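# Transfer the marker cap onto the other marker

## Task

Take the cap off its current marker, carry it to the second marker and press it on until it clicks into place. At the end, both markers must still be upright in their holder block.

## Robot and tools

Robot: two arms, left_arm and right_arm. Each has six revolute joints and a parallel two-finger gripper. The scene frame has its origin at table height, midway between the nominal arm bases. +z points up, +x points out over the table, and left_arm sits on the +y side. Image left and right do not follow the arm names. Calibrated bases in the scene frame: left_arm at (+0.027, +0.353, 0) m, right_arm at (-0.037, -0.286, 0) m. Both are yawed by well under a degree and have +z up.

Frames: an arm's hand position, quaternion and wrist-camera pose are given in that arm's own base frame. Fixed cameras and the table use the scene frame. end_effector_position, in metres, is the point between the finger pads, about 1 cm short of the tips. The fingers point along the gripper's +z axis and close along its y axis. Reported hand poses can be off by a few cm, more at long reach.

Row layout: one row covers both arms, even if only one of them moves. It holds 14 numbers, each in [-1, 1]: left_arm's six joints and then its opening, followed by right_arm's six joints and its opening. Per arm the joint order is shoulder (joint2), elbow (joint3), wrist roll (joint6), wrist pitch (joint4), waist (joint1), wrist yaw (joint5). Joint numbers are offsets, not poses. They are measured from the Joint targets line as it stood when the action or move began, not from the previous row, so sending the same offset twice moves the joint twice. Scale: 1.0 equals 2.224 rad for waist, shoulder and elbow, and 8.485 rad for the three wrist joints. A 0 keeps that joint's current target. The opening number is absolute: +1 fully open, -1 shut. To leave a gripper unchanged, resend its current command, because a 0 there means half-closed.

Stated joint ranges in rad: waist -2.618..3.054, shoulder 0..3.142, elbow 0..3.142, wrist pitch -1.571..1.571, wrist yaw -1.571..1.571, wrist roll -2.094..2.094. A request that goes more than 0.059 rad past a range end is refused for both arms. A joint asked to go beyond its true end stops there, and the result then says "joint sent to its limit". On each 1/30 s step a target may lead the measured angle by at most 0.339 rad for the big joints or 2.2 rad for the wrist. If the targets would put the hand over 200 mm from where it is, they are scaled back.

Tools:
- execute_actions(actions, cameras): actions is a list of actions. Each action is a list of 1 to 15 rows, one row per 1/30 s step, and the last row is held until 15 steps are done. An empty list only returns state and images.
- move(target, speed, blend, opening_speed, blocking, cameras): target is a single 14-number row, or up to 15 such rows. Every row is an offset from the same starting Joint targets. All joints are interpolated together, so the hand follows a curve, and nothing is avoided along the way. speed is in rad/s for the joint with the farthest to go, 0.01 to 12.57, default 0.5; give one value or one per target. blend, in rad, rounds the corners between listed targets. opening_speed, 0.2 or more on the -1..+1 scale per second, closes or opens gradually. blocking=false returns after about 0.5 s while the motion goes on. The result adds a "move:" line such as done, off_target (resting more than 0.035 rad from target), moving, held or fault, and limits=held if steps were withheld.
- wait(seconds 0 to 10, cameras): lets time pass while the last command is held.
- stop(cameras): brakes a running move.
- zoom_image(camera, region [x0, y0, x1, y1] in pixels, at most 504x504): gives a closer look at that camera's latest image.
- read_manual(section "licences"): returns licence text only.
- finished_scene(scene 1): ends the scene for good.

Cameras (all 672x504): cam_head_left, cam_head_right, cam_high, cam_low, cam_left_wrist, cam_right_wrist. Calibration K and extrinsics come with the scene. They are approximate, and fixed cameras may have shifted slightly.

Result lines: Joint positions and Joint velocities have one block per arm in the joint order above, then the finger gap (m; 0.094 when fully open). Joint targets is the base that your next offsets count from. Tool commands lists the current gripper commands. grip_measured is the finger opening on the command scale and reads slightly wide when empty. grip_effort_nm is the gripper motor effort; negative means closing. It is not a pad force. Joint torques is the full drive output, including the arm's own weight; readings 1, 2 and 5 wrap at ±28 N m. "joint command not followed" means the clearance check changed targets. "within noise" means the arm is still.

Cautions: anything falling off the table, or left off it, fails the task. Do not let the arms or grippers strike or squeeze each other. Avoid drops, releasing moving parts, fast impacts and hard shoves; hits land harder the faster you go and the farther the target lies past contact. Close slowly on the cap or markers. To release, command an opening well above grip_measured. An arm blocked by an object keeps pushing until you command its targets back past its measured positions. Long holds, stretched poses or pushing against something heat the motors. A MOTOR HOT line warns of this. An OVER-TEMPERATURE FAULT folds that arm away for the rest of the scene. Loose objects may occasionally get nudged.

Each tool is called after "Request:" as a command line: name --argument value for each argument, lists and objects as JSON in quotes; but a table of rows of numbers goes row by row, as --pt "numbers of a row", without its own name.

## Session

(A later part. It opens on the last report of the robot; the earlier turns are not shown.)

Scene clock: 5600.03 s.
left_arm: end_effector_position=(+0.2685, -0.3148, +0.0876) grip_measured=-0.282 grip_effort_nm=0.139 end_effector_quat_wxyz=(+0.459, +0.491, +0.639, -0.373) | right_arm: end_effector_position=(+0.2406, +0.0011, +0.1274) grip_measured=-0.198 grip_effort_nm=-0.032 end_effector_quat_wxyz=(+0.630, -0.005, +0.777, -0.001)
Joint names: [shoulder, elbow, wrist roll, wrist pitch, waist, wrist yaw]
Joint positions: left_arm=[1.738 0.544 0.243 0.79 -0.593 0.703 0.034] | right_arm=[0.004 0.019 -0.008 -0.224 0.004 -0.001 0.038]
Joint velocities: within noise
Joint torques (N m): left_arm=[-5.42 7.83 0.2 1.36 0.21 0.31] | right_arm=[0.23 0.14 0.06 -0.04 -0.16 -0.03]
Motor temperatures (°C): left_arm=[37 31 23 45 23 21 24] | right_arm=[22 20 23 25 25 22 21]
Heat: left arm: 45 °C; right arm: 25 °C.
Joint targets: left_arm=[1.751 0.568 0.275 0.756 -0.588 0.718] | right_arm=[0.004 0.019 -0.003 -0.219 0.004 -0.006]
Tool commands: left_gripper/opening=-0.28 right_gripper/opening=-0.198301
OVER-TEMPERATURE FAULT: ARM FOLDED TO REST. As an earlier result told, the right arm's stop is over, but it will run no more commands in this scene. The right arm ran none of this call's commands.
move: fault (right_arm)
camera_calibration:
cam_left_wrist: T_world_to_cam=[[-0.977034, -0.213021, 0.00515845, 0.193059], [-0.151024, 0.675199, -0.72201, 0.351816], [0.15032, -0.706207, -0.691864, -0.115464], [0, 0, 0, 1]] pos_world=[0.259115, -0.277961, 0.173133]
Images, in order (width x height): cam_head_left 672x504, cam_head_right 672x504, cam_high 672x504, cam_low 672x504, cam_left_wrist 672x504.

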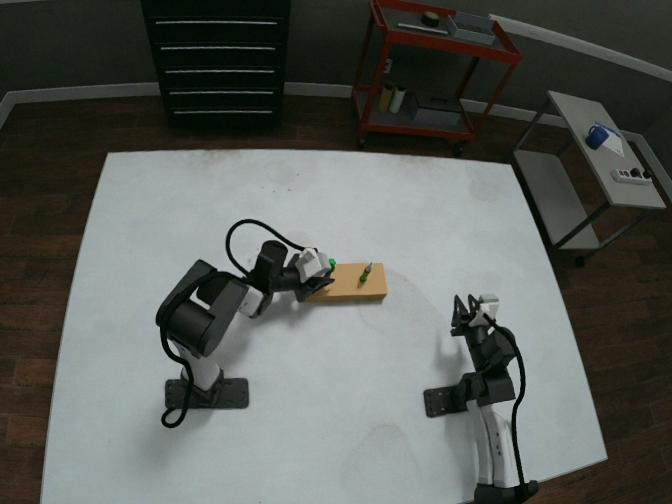

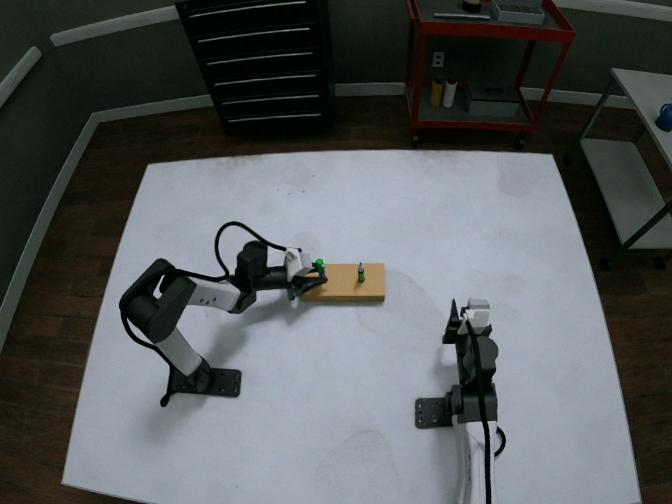

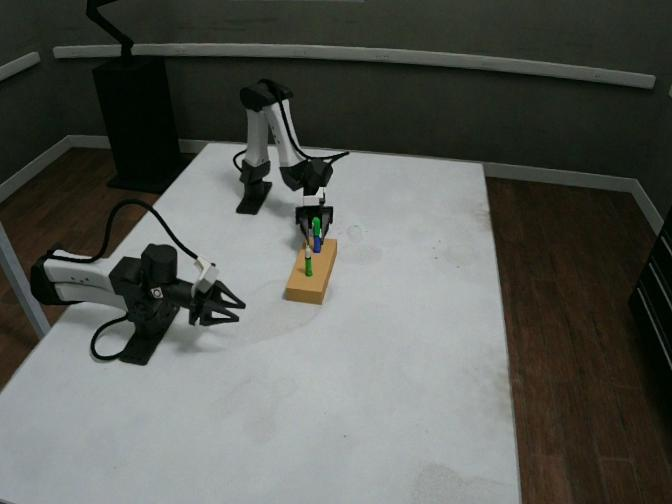

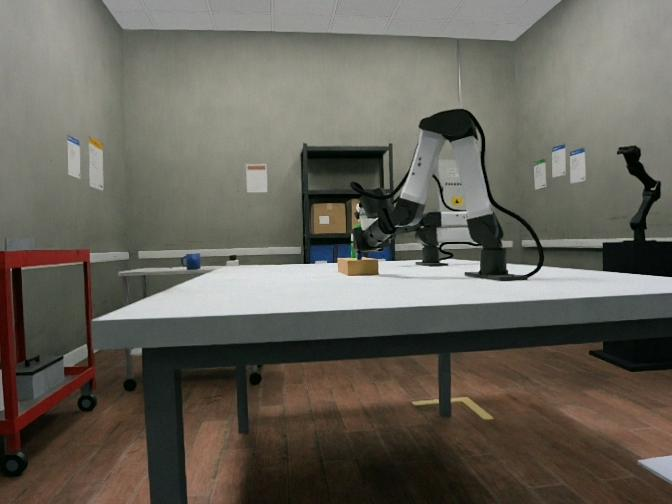

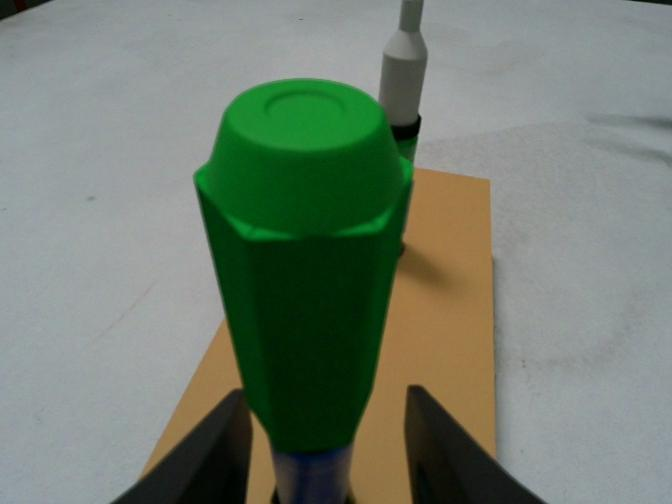

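Request:
move --target '[0.01133, 0.01192, 0, 0, 0, 0, -0.28, 0, 0, 0, 0, 0, 0, -0.198]' --speed 0.1 --cameras '["cam_low", "cam_high", "cam_left_wrist", "cam_head_right"]'

Request:
zoom_image --camera "cam_head_right" --region '[290, 245, 350, 305]'

Request:
zoom_image --camera "cam_high" --region '[290, 210, 330, 250]'

Scene clock: 5659.60 s.
left_arm: end_effector_position=(+0.2738, -0.3187, +0.0865) grip_measured=-0.282 grip_effort_nm=0.134 end_effector_quat_wxyz=(+0.459, +0.492, +0.639, -0.374) | right_arm: end_effector_position=(+0.2406, +0.0011, +0.1274) grip_measured=-0.198 grip_effort_nm=-0.022 end_effector_quat_wxyz=(+0.630, -0.005, +0.777, -0.001)
Joint names: [shoulder, elbow, wrist roll, wrist pitch, waist, wrist yaw]
Joint positions: left_arm=[1.763 0.571 0.243 0.788 -0.593 0.705 0.034] | right_arm=[0.004 0.019 -0.008 -0.224 0.004 -0.001 0.038]
Joint velocities: within noise
Joint torques (N m): left_arm=[-5.79 7.87 0.21 1.39 0.35 0.27] | right_arm=[0.14 0.06 0.06 -0.07 -0.16 -0.01]
Motor temperatures (°C): left_arm=[37 32 23 39 23 21 24] | right_arm=[22 20 23 25 25 22 21]
Heat: left arm: 39 °C; right arm: 25 °C.
Joint targets: left_arm=[1.776 0.594 0.275 0.756 -0.588 0.718] | right_arm=[0.004 0.019 -0.003 -0.219 0.004 -0.006]
Tool commands: left_gripper/opening=-0.28 right_gripper/opening=-0.198301
OVER-TEMPERATURE FAULT: ARM FOLDED TO REST. As an earlier result told, the right arm's stop is over, but it will run no more commands in this scene. The right arm ran none of this call's commands.
move: fault (right_arm)
camera_calibration:
cam_left_wrist: T_world_to_cam=[[-0.977316, -0.211707, 0.00584947, 0.197935], [-0.150584, 0.675198, -0.722103, 0.354384], [0.148925, -0.706603, -0.691761, -0.119565], [0, 0, 0, 1]] pos_world=[0.264616, -0.28186, 0.172034]
Images, in order (width x height): cam_head_right 672x504, cam_high 672x504, cam_low 672x504, cam_left_wrist 672x504.

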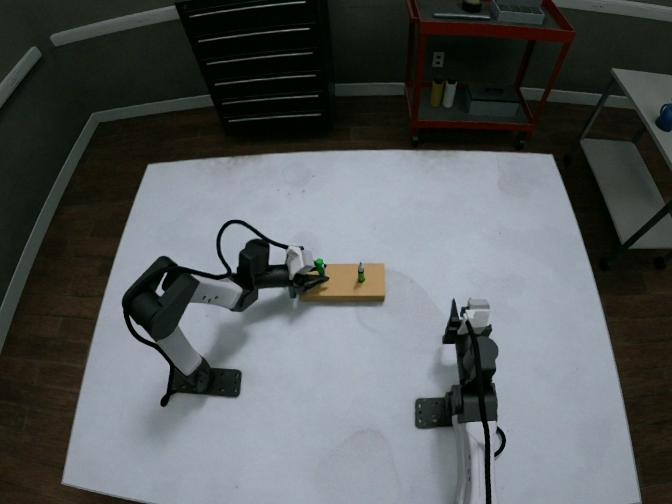

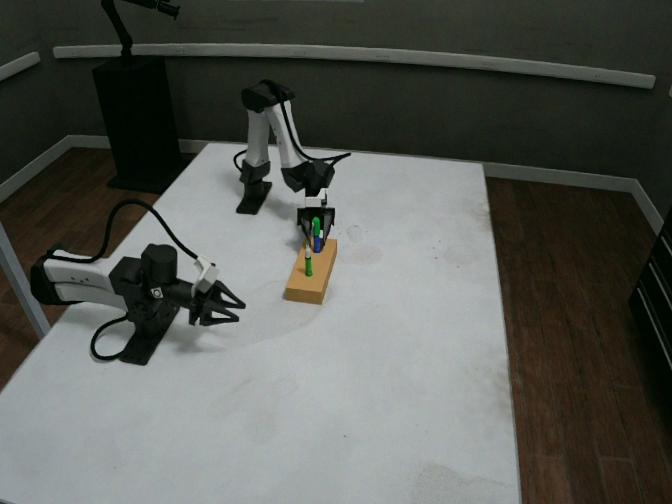

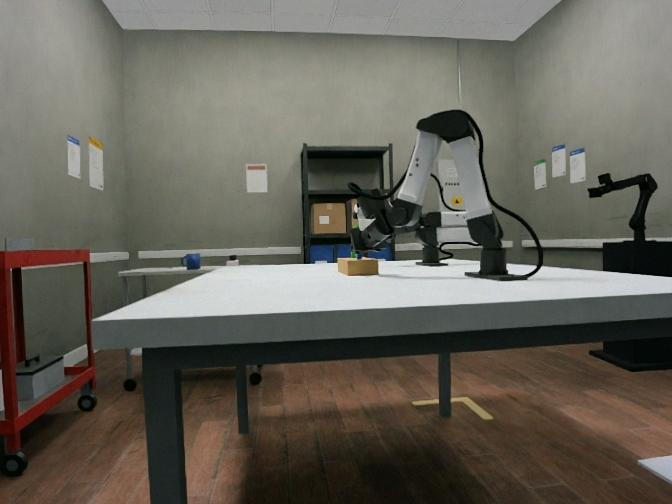

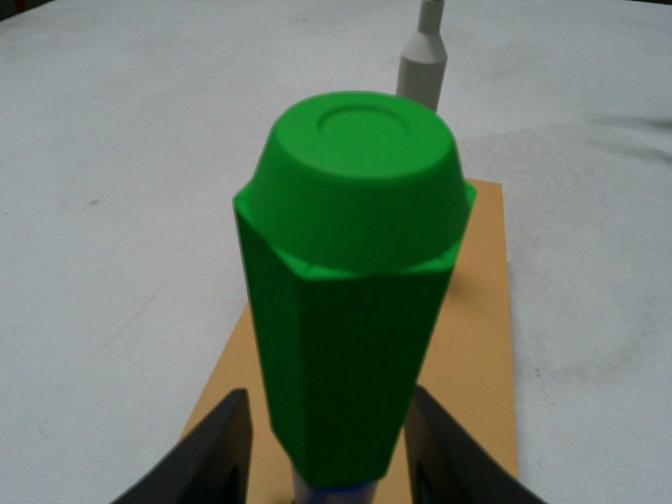

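Scaled by 8.400 from the camera's 672x504 image, which has a finer 960x720 frame.

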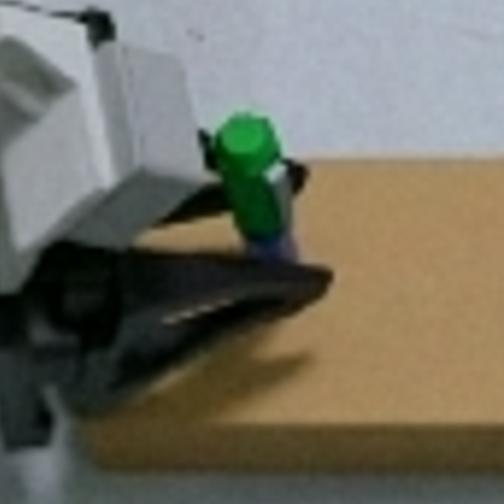

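Scaled by 12.600 from the camera's 672x504 image, which has a finer 960x720 frame.

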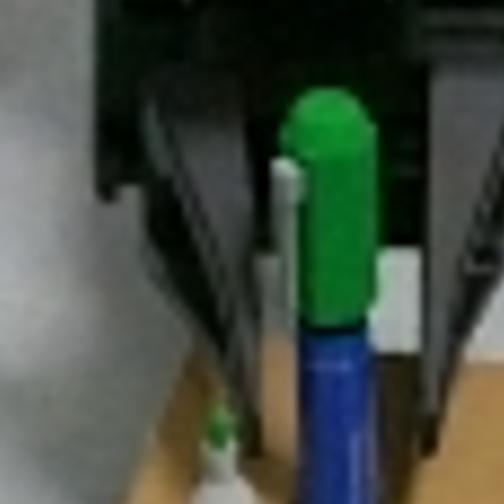

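Request:
zoom_image --camera "cam_left_wrist" --region '[200, 80, 500, 504]'

Scaled by 1.189 from the camera's 672x504 image, which has a finer 960x720 frame.

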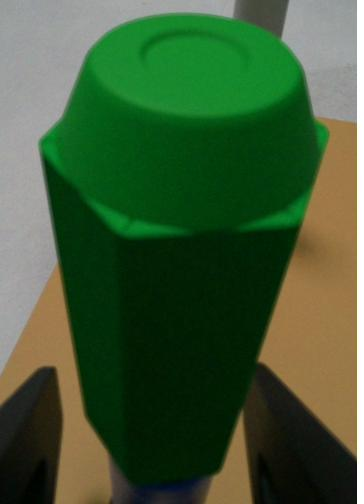

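Request:
move --target '[0, 0, 0, 0, 0, 0, -0.687, 0, 0, 0, 0, 0, 0, -0.198]' --speed 0.1 --opening_speed 0.4 --cameras '["cam_high", "cam_left_wrist", "cam_head_right"]'

Request:
zoom_image --camera "cam_high" --region '[290, 210, 330, 250]'

Scene clock: 5705.33 s.
left_arm: end_effector_position=(+0.2738, -0.3187, +0.0865) grip_measured=-0.682 grip_effort_nm=-0.652 end_effector_quat_wxyz=(+0.459, +0.492, +0.638, -0.373) | right_arm: end_effector_position=(+0.2406, +0.0011, +0.1274) grip_measured=-0.198 grip_effort_nm=-0.022 end_effector_quat_wxyz=(+0.630, -0.005, +0.777, -0.001)
Joint names: [shoulder, elbow, wrist roll, wrist pitch, waist, wrist yaw]
Joint positions: left_arm=[1.763 0.571 0.245 0.788 -0.593 0.705 0.015] | right_arm=[0.004 0.019 -0.008 -0.224 0.004 -0.001 0.038]
Joint velocities: within noise
Joint torques (N m): left_arm=[-5.68 7.94 0.23 1.4 0.44 0.28] | right_arm=[0.21 0.2 0.03 -0.05 -0.21 -0.02]
Motor temperatures (°C): left_arm=[38 34 23 38 23 21 24] | right_arm=[22 20 23 25 25 22 21]
Heat: left arm: 38 °C; right arm: 25 °C.
Joint targets: left_arm=[1.776 0.594 0.275 0.756 -0.588 0.718] | right_arm=[0.004 0.019 -0.003 -0.219 0.004 -0.006]
Tool commands: left_gripper/opening=-0.687 right_gripper/opening=-0.198301
OVER-TEMPERATURE FAULT: ARM FOLDED TO REST. As an earlier result told, the right arm's stop is over, but it will run no more commands in this scene. The right arm ran none of this call's commands.
move: fault (right_arm)
camera_calibration:
cam_left_wrist: T_world_to_cam=[[-0.977433, -0.211202, 0.00437285, 0.198265], [-0.149209, 0.675584, -0.722027, 0.3541], [0.149539, -0.706386, -0.691851, -0.119636], [0, 0, 0, 1]] pos_world=[0.264516, -0.28186, 0.172033]
Images, in order (width x height): cam_head_right 672x504, cam_high 672x504, cam_left_wrist 672x504.

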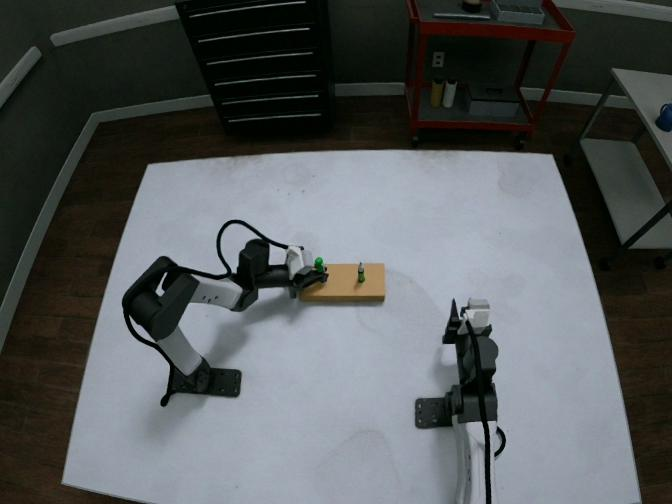

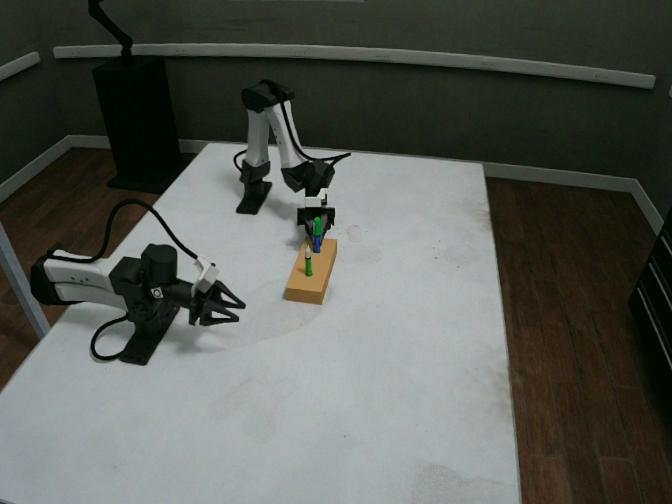

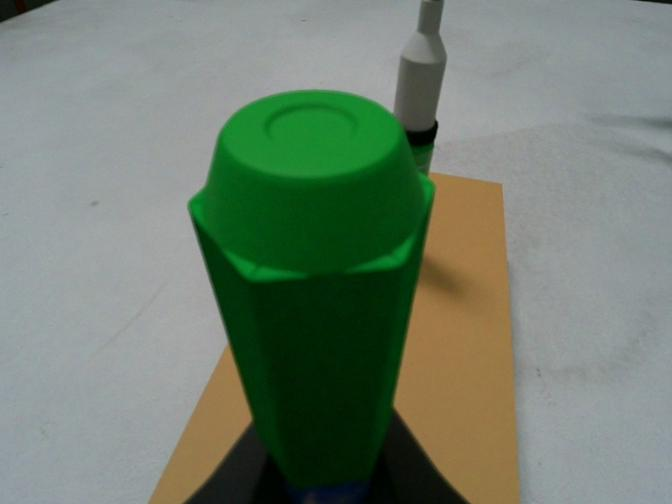

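Scaled by 12.600 from the camera's 672x504 image, which has a finer 960x720 frame.

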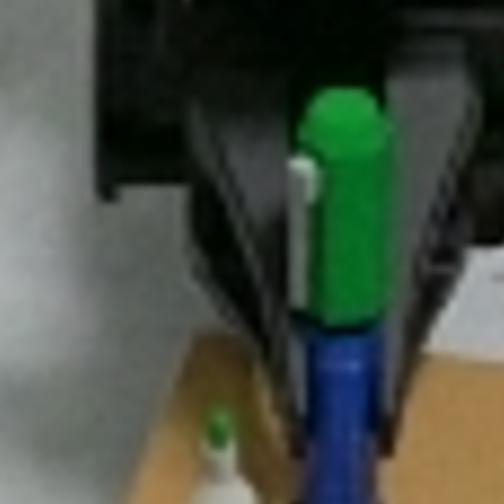

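Request:
move --pt "-0.01124 0 0 -0.00330 -0.00450 -0.00330 -0.687 0 0 0 0 0 0 -0.198" --pt "-0.03026 0.00742 0.00495 -0.01744 -0.01124 -0.00825 -0.687 0 0 0 0 0 0 -0.198" --pt "-0.04856 0.02878 0.01025 -0.03842 -0.01574 -0.01190 -0.687 0 0 0 0 0 0 -0.198" --speed 0.12 --blend 0.02 --cameras '["cam_high", "cam_left_wrist", "cam_head_right", "cam_low"]'

Request:
zoom_image --camera "cam_high" --region '[290, 210, 330, 250]'

Request:
zoom_image --camera "cam_low" --region '[340, 220, 382, 262]'

Scene clock: 5716.50 s.
left_arm: end_effector_position=(+0.2738, -0.3190, +0.0851) grip_measured=-0.683 grip_effort_nm=-0.711 end_effector_quat_wxyz=(+0.425, +0.516, +0.664, -0.334) | right_arm: end_effector_position=(+0.2406, +0.0011, +0.1274) grip_measured=-0.198 grip_effort_nm=-0.027 end_effector_quat_wxyz=(+0.630, -0.005, +0.777, -0.001)
Joint names: [shoulder, elbow, wrist roll, wrist pitch, waist, wrist yaw]
Joint positions: left_arm=[1.686 0.644 0.338 0.5 -0.617 0.634 0.015] | right_arm=[0.004 0.019 -0.008 -0.224 0.004 -0.001 0.038]
Joint velocities: within noise
Joint torques (N m): left_arm=[-8.1 7.68 0.11 0.95 -0.51 0.02] | right_arm=[0.12 0.16 0.05 -0.02 -0.12 0]
Motor temperatures (°C): left_arm=[38 34 23 38 23 21 24] | right_arm=[22 20 23 25 25 22 21]
Heat: left arm: 38 °C; right arm: 25 °C.
Joint targets: left_arm=[1.668 0.658 0.362 0.430 -0.622 0.617] | right_arm=[0.004 0.019 -0.003 -0.219 0.004 -0.006]
Tool commands: left_gripper/opening=-0.687 right_gripper/opening=-0.198301
OVER-TEMPERATURE FAULT: ARM FOLDED TO REST. As an earlier result told, the right arm's stop is over, but it will run no more commands in this scene. The right arm ran none of this call's commands.
move: fault (right_arm), off_target (left_arm); blend cut to 0.014 rad at target 1; left_arm: the wrist pitch is farthest, 0.070 rad from its target
camera_calibration:
cam_left_wrist: T_world_to_cam=[[-0.976327, -0.215912, -0.0129697, 0.197803], [-0.15958, 0.759482, -0.630652, 0.375099], [0.146016, -0.613653, -0.775957, -0.0830929], [0, 0, 0, 1]] pos_world=[0.265112, -0.293162, 0.174646]
Images, in order (width x height): cam_head_right 672x504, cam_high 672x504, cam_low 672x504, cam_left_wrist 672x504.

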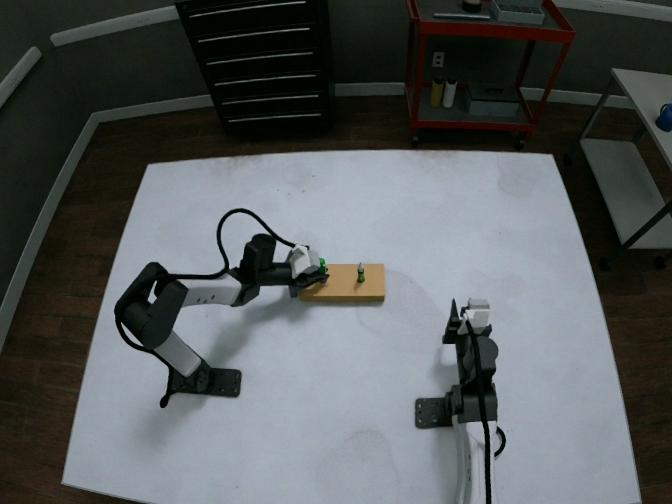

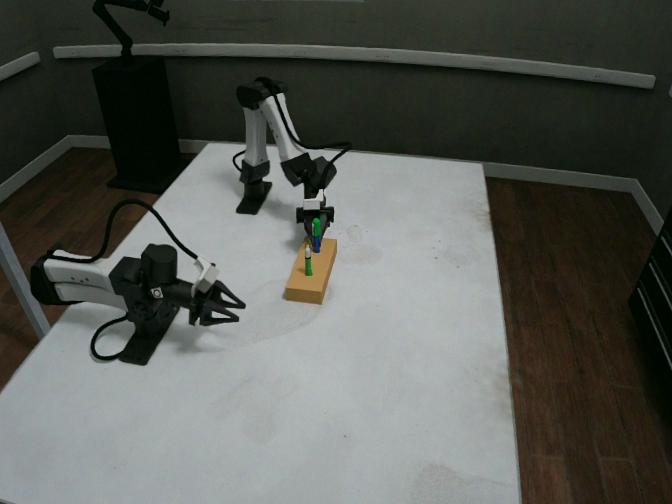

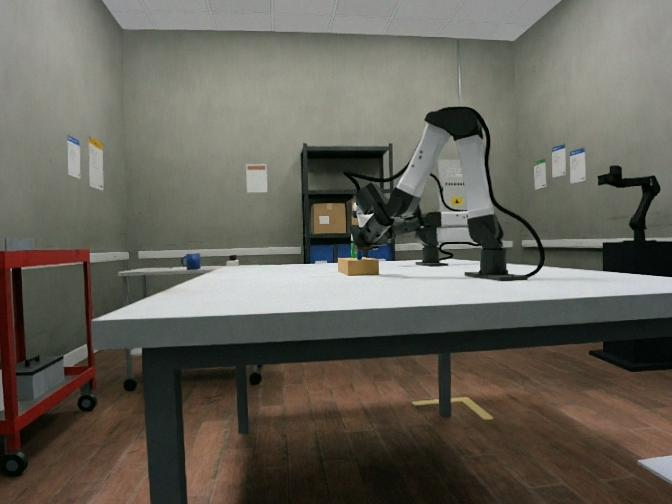

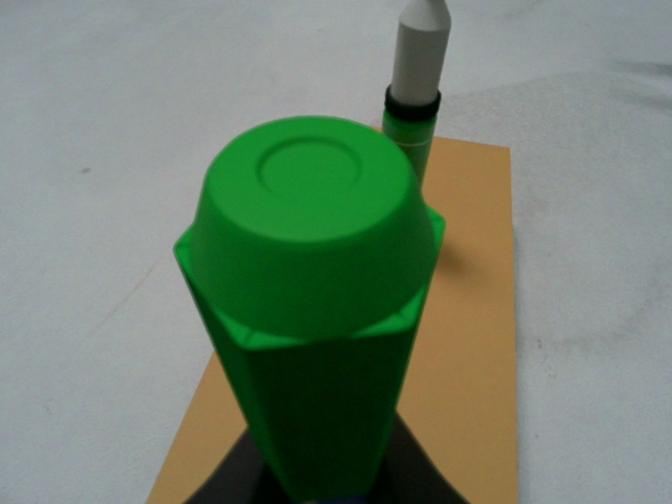

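Scaled by 12.600 from the camera's 672x504 image, which has a finer 960x720 frame.

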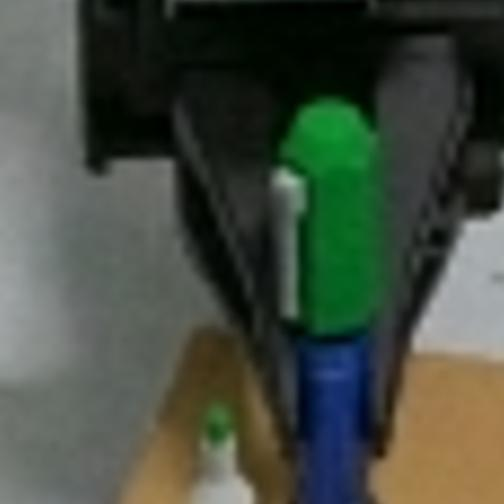

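Scaled by 12.000 from the camera's 672x504 image, which has a finer 960x720 frame.

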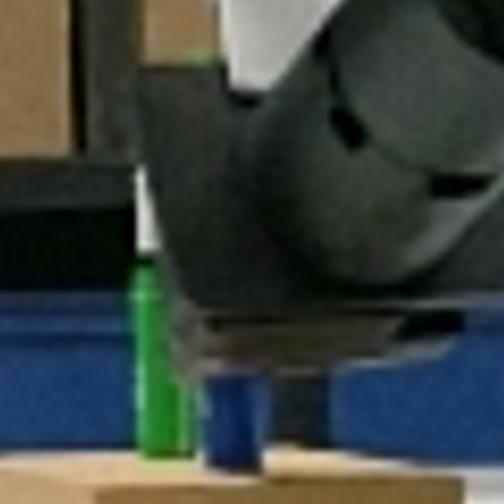

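Request:
move --target '[-0.01529, 0.03485, 0.00636, -0.02646, -0.00809, -0.00583, -0.687, 0, 0, 0, 0, 0, 0, -0.198]' --speed 0.12 --cameras '["cam_high", "cam_left_wrist", "cam_head_right", "cam_low"]'

Request:
zoom_image --camera "cam_high" --region '[290, 210, 330, 250]'

Request:
zoom_image --camera "cam_low" --region '[340, 220, 382, 262]'

Scene clock: 5727.67 s.
left_arm: end_effector_position=(+0.2726, -0.3186, +0.0842) grip_measured=-0.684 grip_effort_nm=-0.706 end_effector_quat_wxyz=(+0.391, +0.534, +0.684, -0.307) | right_arm: end_effector_position=(+0.2406, +0.0011, +0.1274) grip_measured=-0.198 grip_effort_nm=-0.022 end_effector_quat_wxyz=(+0.630, -0.005, +0.777, -0.001)
Joint names: [shoulder, elbow, wrist roll, wrist pitch, waist, wrist yaw]
Joint positions: left_arm=[1.651 0.721 0.397 0.277 -0.635 0.585 0.015] | right_arm=[0.004 0.019 -0.008 -0.224 0.004 -0.001 0.038]
Joint velocities: left_arm=[-0.007 0.012 0.007 -0.022 -0.002 -0.051 -0.004] | right_arm=[within noise]
Joint torques (N m): left_arm=[-8.28 8.12 0.1 0.87 -0.57 0.06] | right_arm=[0.2 0.13 0.05 -0.04 -0.16 -0.04]
Motor temperatures (°C): left_arm=[39 34 23 37 23 21 24] | right_arm=[22 20 23 25 25 22 21]
Heat: left arm: 39 °C; right arm: 25 °C.
Joint targets: left_arm=[1.634 0.736 0.416 0.205 -0.640 0.568] | right_arm=[0.004 0.019 -0.003 -0.219 0.004 -0.006]
Tool commands: left_gripper/opening=-0.687 right_gripper/opening=-0.198301
OVER-TEMPERATURE FAULT: ARM FOLDED TO REST. As an earlier result told, the right arm's stop is over, but it will run no more commands in this scene. The right arm ran none of this call's commands.
move: fault (right_arm), off_target (left_arm); left_arm: the wrist pitch is farthest, 0.072 rad from its target
camera_calibration:
cam_left_wrist: T_world_to_cam=[[-0.977507, -0.210605, -0.0112119, 0.198628], [-0.170183, 0.819057, -0.54789, 0.389008], [0.124572, -0.533658, -0.836476, -0.0469983], [0, 0, 0, 1]] pos_world=[0.266217, -0.301869, 0.176048]
Images, in order (width x height): cam_head_right 672x504, cam_high 672x504, cam_low 672x504, cam_left_wrist 672x504.

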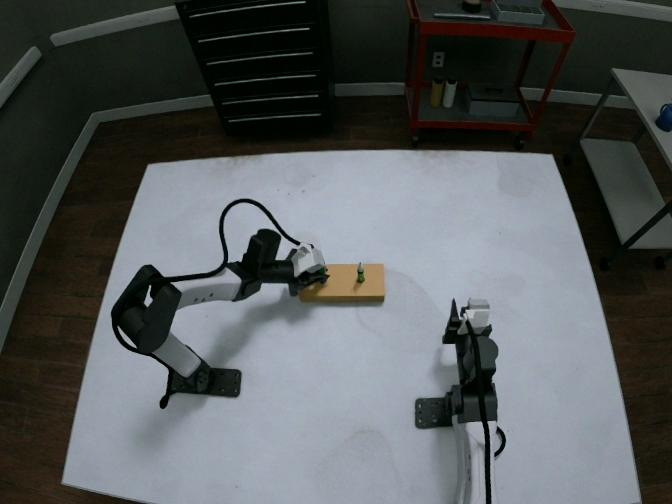

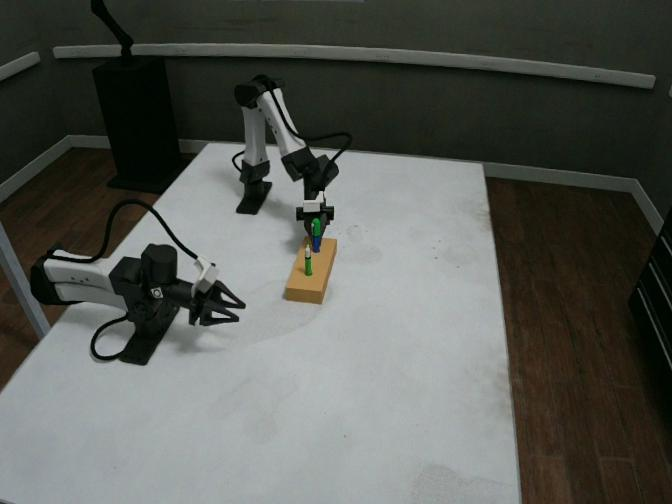

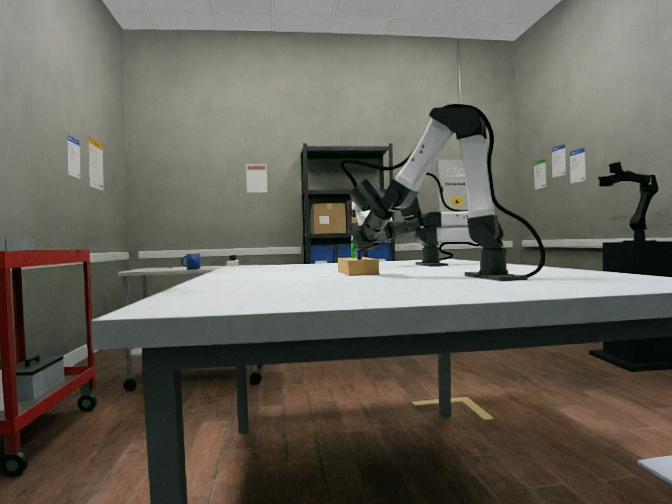

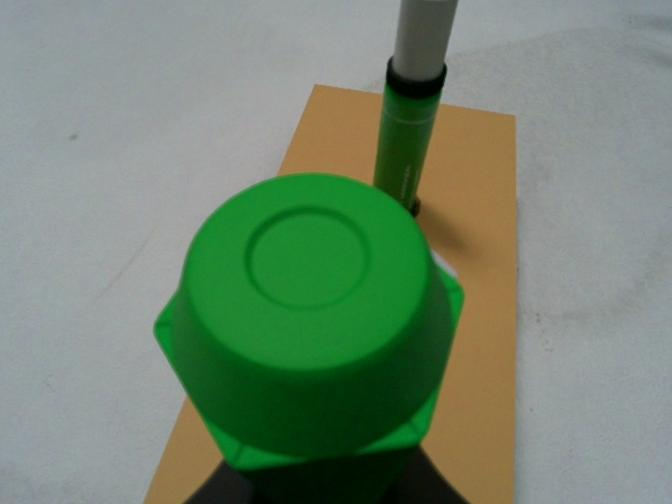

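Scaled by 12.600 from the camera's 672x504 image, which has a finer 960x720 frame.

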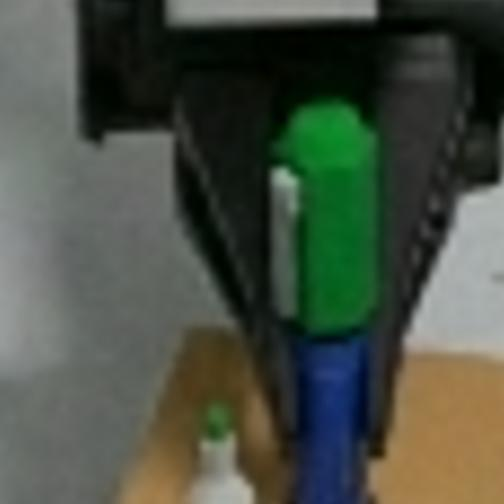

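Scaled by 12.000 from the camera's 672x504 image, which has a finer 960x720 frame.

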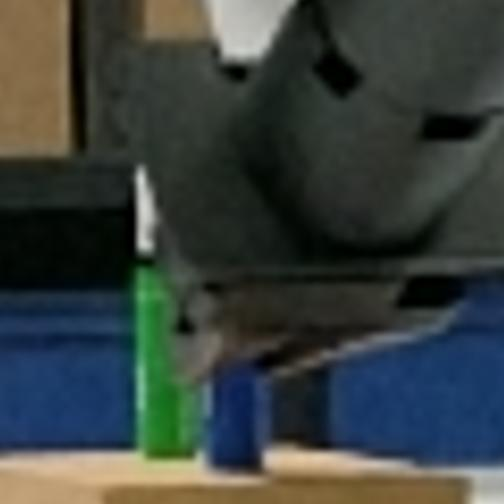

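Request:
move --target '[-0.00540, 0.03822, 0.00507, -0.02381, -0.00854, -0.00652, -0.687, 0, 0, 0, 0, 0, 0, -0.198]' --speed 0.12 --cameras '["cam_high", "cam_left_wrist", "cam_head_right", "cam_low"]'

Request:
zoom_image --camera "cam_high" --region '[304, 222, 324, 242]'

Request:
zoom_image --camera "cam_low" --region '[340, 220, 382, 262]'

Scene clock: 5743.17 s.
left_arm: end_effector_position=(+0.2709, -0.3182, +0.0836) grip_measured=-0.682 grip_effort_nm=-0.686 end_effector_quat_wxyz=(+0.355, +0.551, +0.700, -0.282) | right_arm: end_effector_position=(+0.2406, +0.0011, +0.1274) grip_measured=-0.198 grip_effort_nm=-0.027 end_effector_quat_wxyz=(+0.630, -0.005, +0.777, -0.001)
Joint names: [shoulder, elbow, wrist roll, wrist pitch, waist, wrist yaw]
Joint positions: left_arm=[1.639 0.805 0.444 0.079 -0.654 0.536 0.015] | right_arm=[0.004 0.019 -0.008 -0.224 0.004 -0.001 0.038]
Joint velocities: within noise
Joint torques (N m): left_arm=[-8.23 8.57 0.09 0.79 -0.57 0.04] | right_arm=[0.16 0.09 0.07 -0.07 -0.21 -0.03]
Motor temperatures (°C): left_arm=[41 35 23 36 23 21 24] | right_arm=[22 20 23 25 25 22 21]
Heat: left arm: 41 °C; right arm: 25 °C.
Joint targets: left_arm=[1.622 0.821 0.459 0.003 -0.659 0.512] | right_arm=[0.004 0.019 -0.003 -0.219 0.004 -0.006]
Tool commands: left_gripper/opening=-0.687 right_gripper/opening=-0.198301
OVER-TEMPERATURE FAULT: ARM FOLDED TO REST. As an earlier result told, the right arm's stop is over, but it will run no more commands in this scene. The right arm ran none of this call's commands.
move: fault (right_arm), off_target (left_arm); left_arm: the wrist pitch is farthest, 0.076 rad from its target
camera_calibration:
cam_left_wrist: T_world_to_cam=[[-0.979318, -0.202192, -0.00739548, 0.199881], [-0.175946, 0.869104, -0.462278, 0.398367], [0.0998965, -0.451416, -0.886704, -0.00991156], [0, 0, 0, 1]] pos_world=[0.266829, -0.310282, 0.176846]
Images, in order (width x height): cam_head_right 672x504, cam_high 672x504, cam_low 672x504, cam_left_wrist 672x504.

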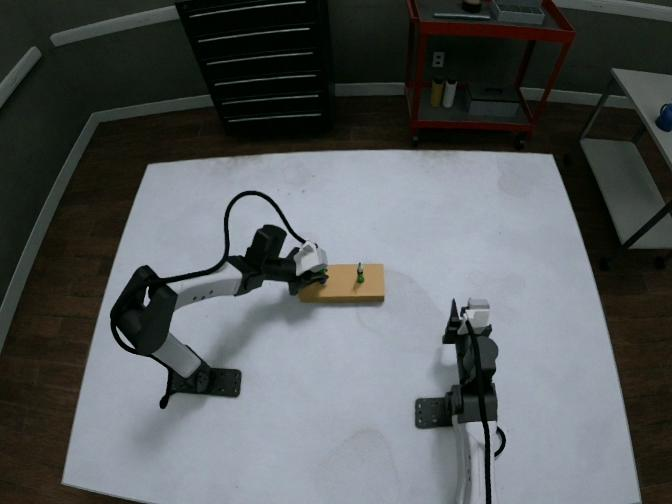

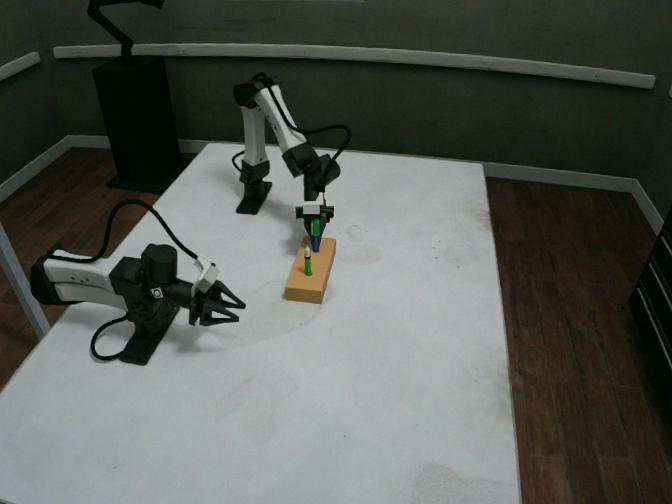

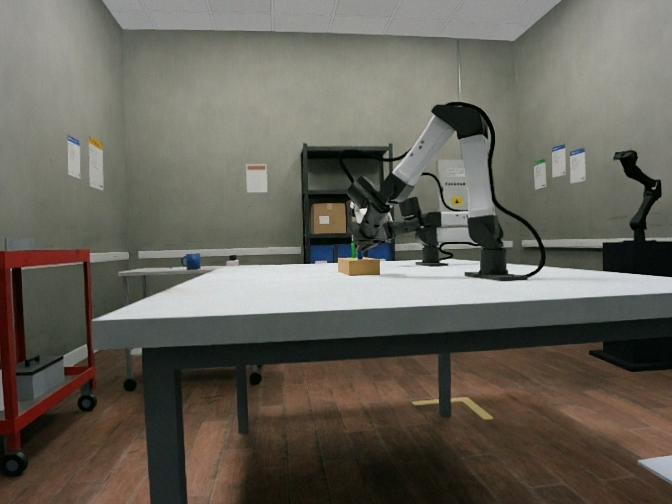

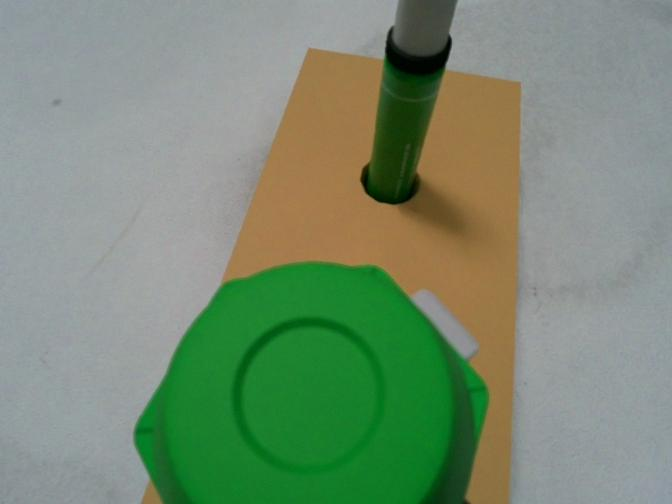

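Scaled by 25.200 from the camera's 672x504 image, which has a finer 960x720 frame.

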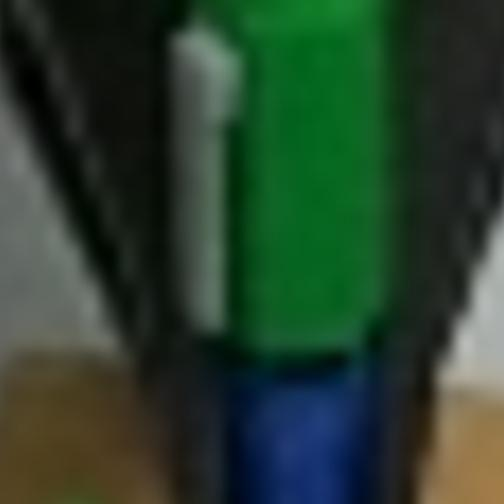

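Scaled by 12.000 from the camera's 672x504 image, which has a finer 960x720 frame.

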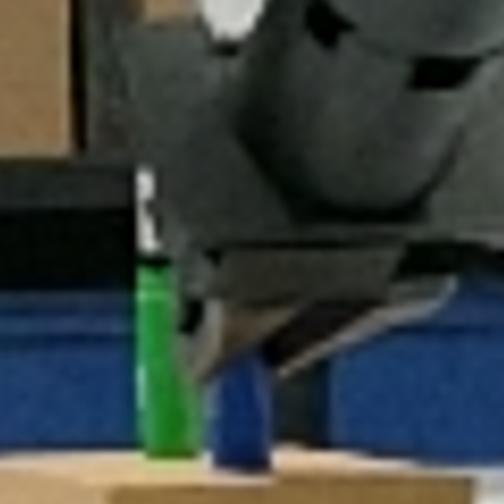

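Request:
move --target '[0.00090, 0.02446, 0.00247, -0.01351, -0.00540, -0.00409, -0.687, 0, 0, 0, 0, 0, 0, -0.198]' --speed 0.12 --cameras '["cam_high", "cam_left_wrist", "cam_head_right", "cam_low"]'

Request:
zoom_image --camera "cam_high" --region '[304, 222, 324, 242]'

Request:
zoom_image --camera "cam_high" --region '[290, 210, 330, 250]'

Scene clock: 5756.70 s.
left_arm: end_effector_position=(+0.2692, -0.3174, +0.0831) grip_measured=-0.682 grip_effort_nm=-0.574 end_effector_quat_wxyz=(+0.332, +0.561, +0.709, -0.267) | right_arm: end_effector_position=(+0.2406, +0.0011, +0.1274) grip_measured=-0.198 grip_effort_nm=-0.027 end_effector_quat_wxyz=(+0.630, -0.005, +0.777, -0.001)
Joint names: [shoulder, elbow, wrist roll, wrist pitch, waist, wrist yaw]
Joint positions: left_arm=[1.639 0.855 0.469 -0.031 -0.666 0.507 0.015] | right_arm=[0.004 0.019 -0.008 -0.224 0.004 -0.001 0.038]
Joint velocities: within noise
Joint torques (N m): left_arm=[-8.18 9.02 0.07 0.63 -0.62 -0.03] | right_arm=[0.16 0.14 0.06 -0.03 -0.08 -0.03]
Motor temperatures (°C): left_arm=[42 36 23 35 23 21 24] | right_arm=[22 20 23 25 25 22 21]
Heat: left arm: 42 °C; right arm: 25 °C.
Joint targets: left_arm=[1.624 0.875 0.480 -0.111 -0.671 0.478] | right_arm=[0.004 0.019 -0.003 -0.219 0.004 -0.006]
Tool commands: left_gripper/opening=-0.687 right_gripper/opening=-0.198301
OVER-TEMPERATURE FAULT: ARM FOLDED TO REST. As an earlier result told, the right arm's stop is over, but it will run no more commands in this scene. The right arm ran none of this call's commands.
move: fault (right_arm), off_target (left_arm); left_arm: the wrist pitch is farthest, 0.081 rad from its target
camera_calibration:
cam_left_wrist: T_world_to_cam=[[-0.980642, -0.195783, -0.00318206, 0.200388], [-0.177405, 0.895234, -0.408758, 0.401394], [0.0828764, -0.400281, -0.912637, 0.0130327], [0, 0, 0, 1]] pos_world=[0.266638, -0.314893, 0.176605]
Images, in order (width x height): cam_head_right 672x504, cam_high 672x504, cam_low 672x504, cam_left_wrist 672x504.

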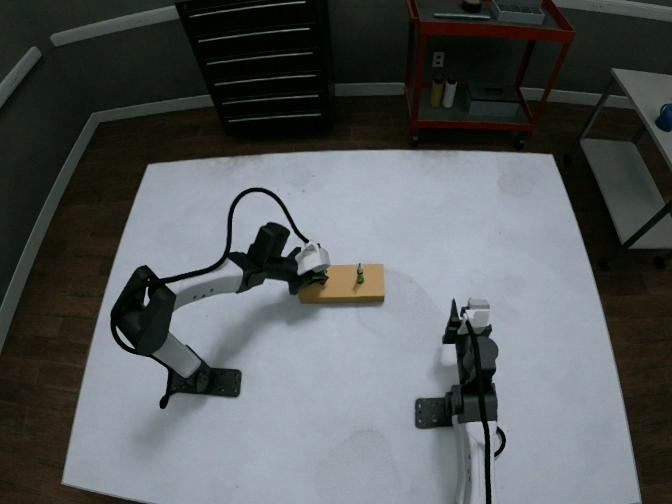

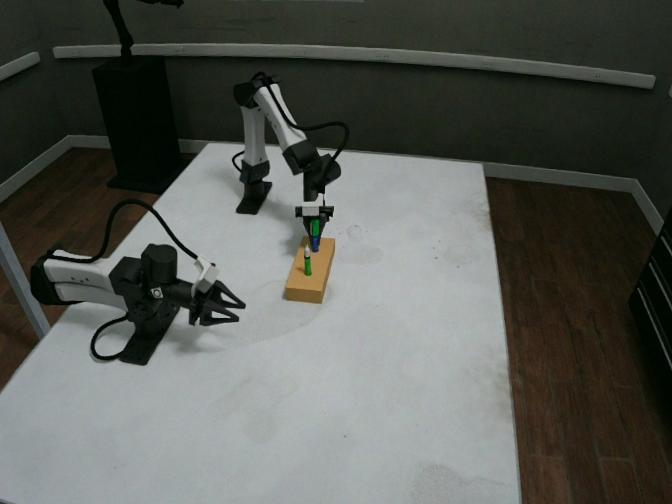

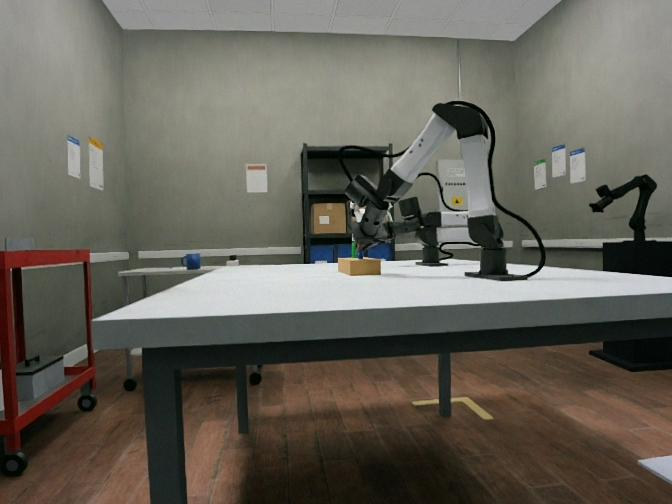

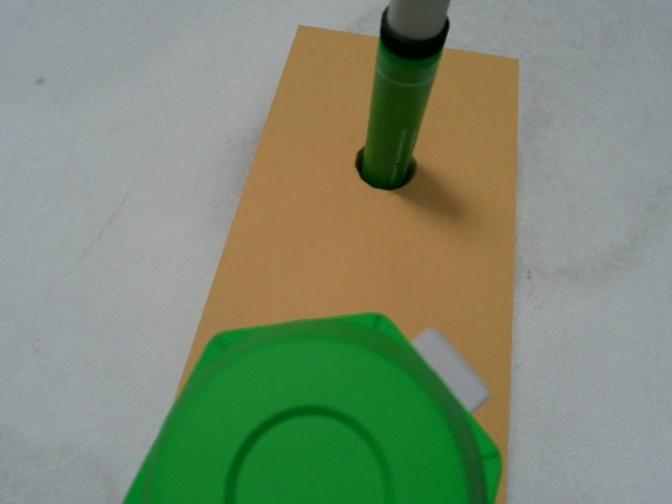

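Scaled by 25.200 from the camera's 672x504 image, which has a finer 960x720 frame.

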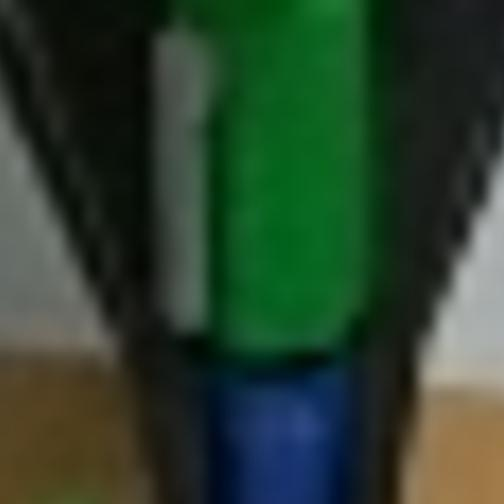

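Scaled by 12.600 from the camera's 672x504 image, which has a finer 960x720 frame.

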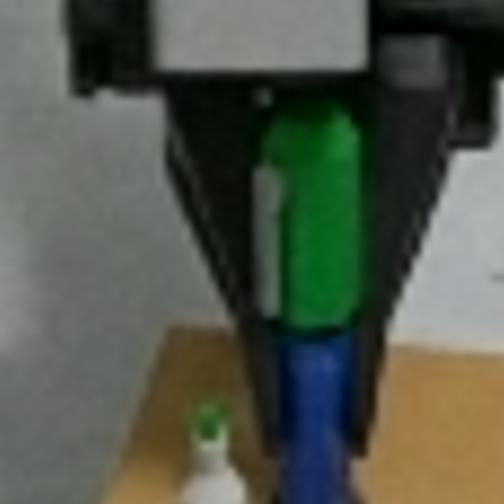

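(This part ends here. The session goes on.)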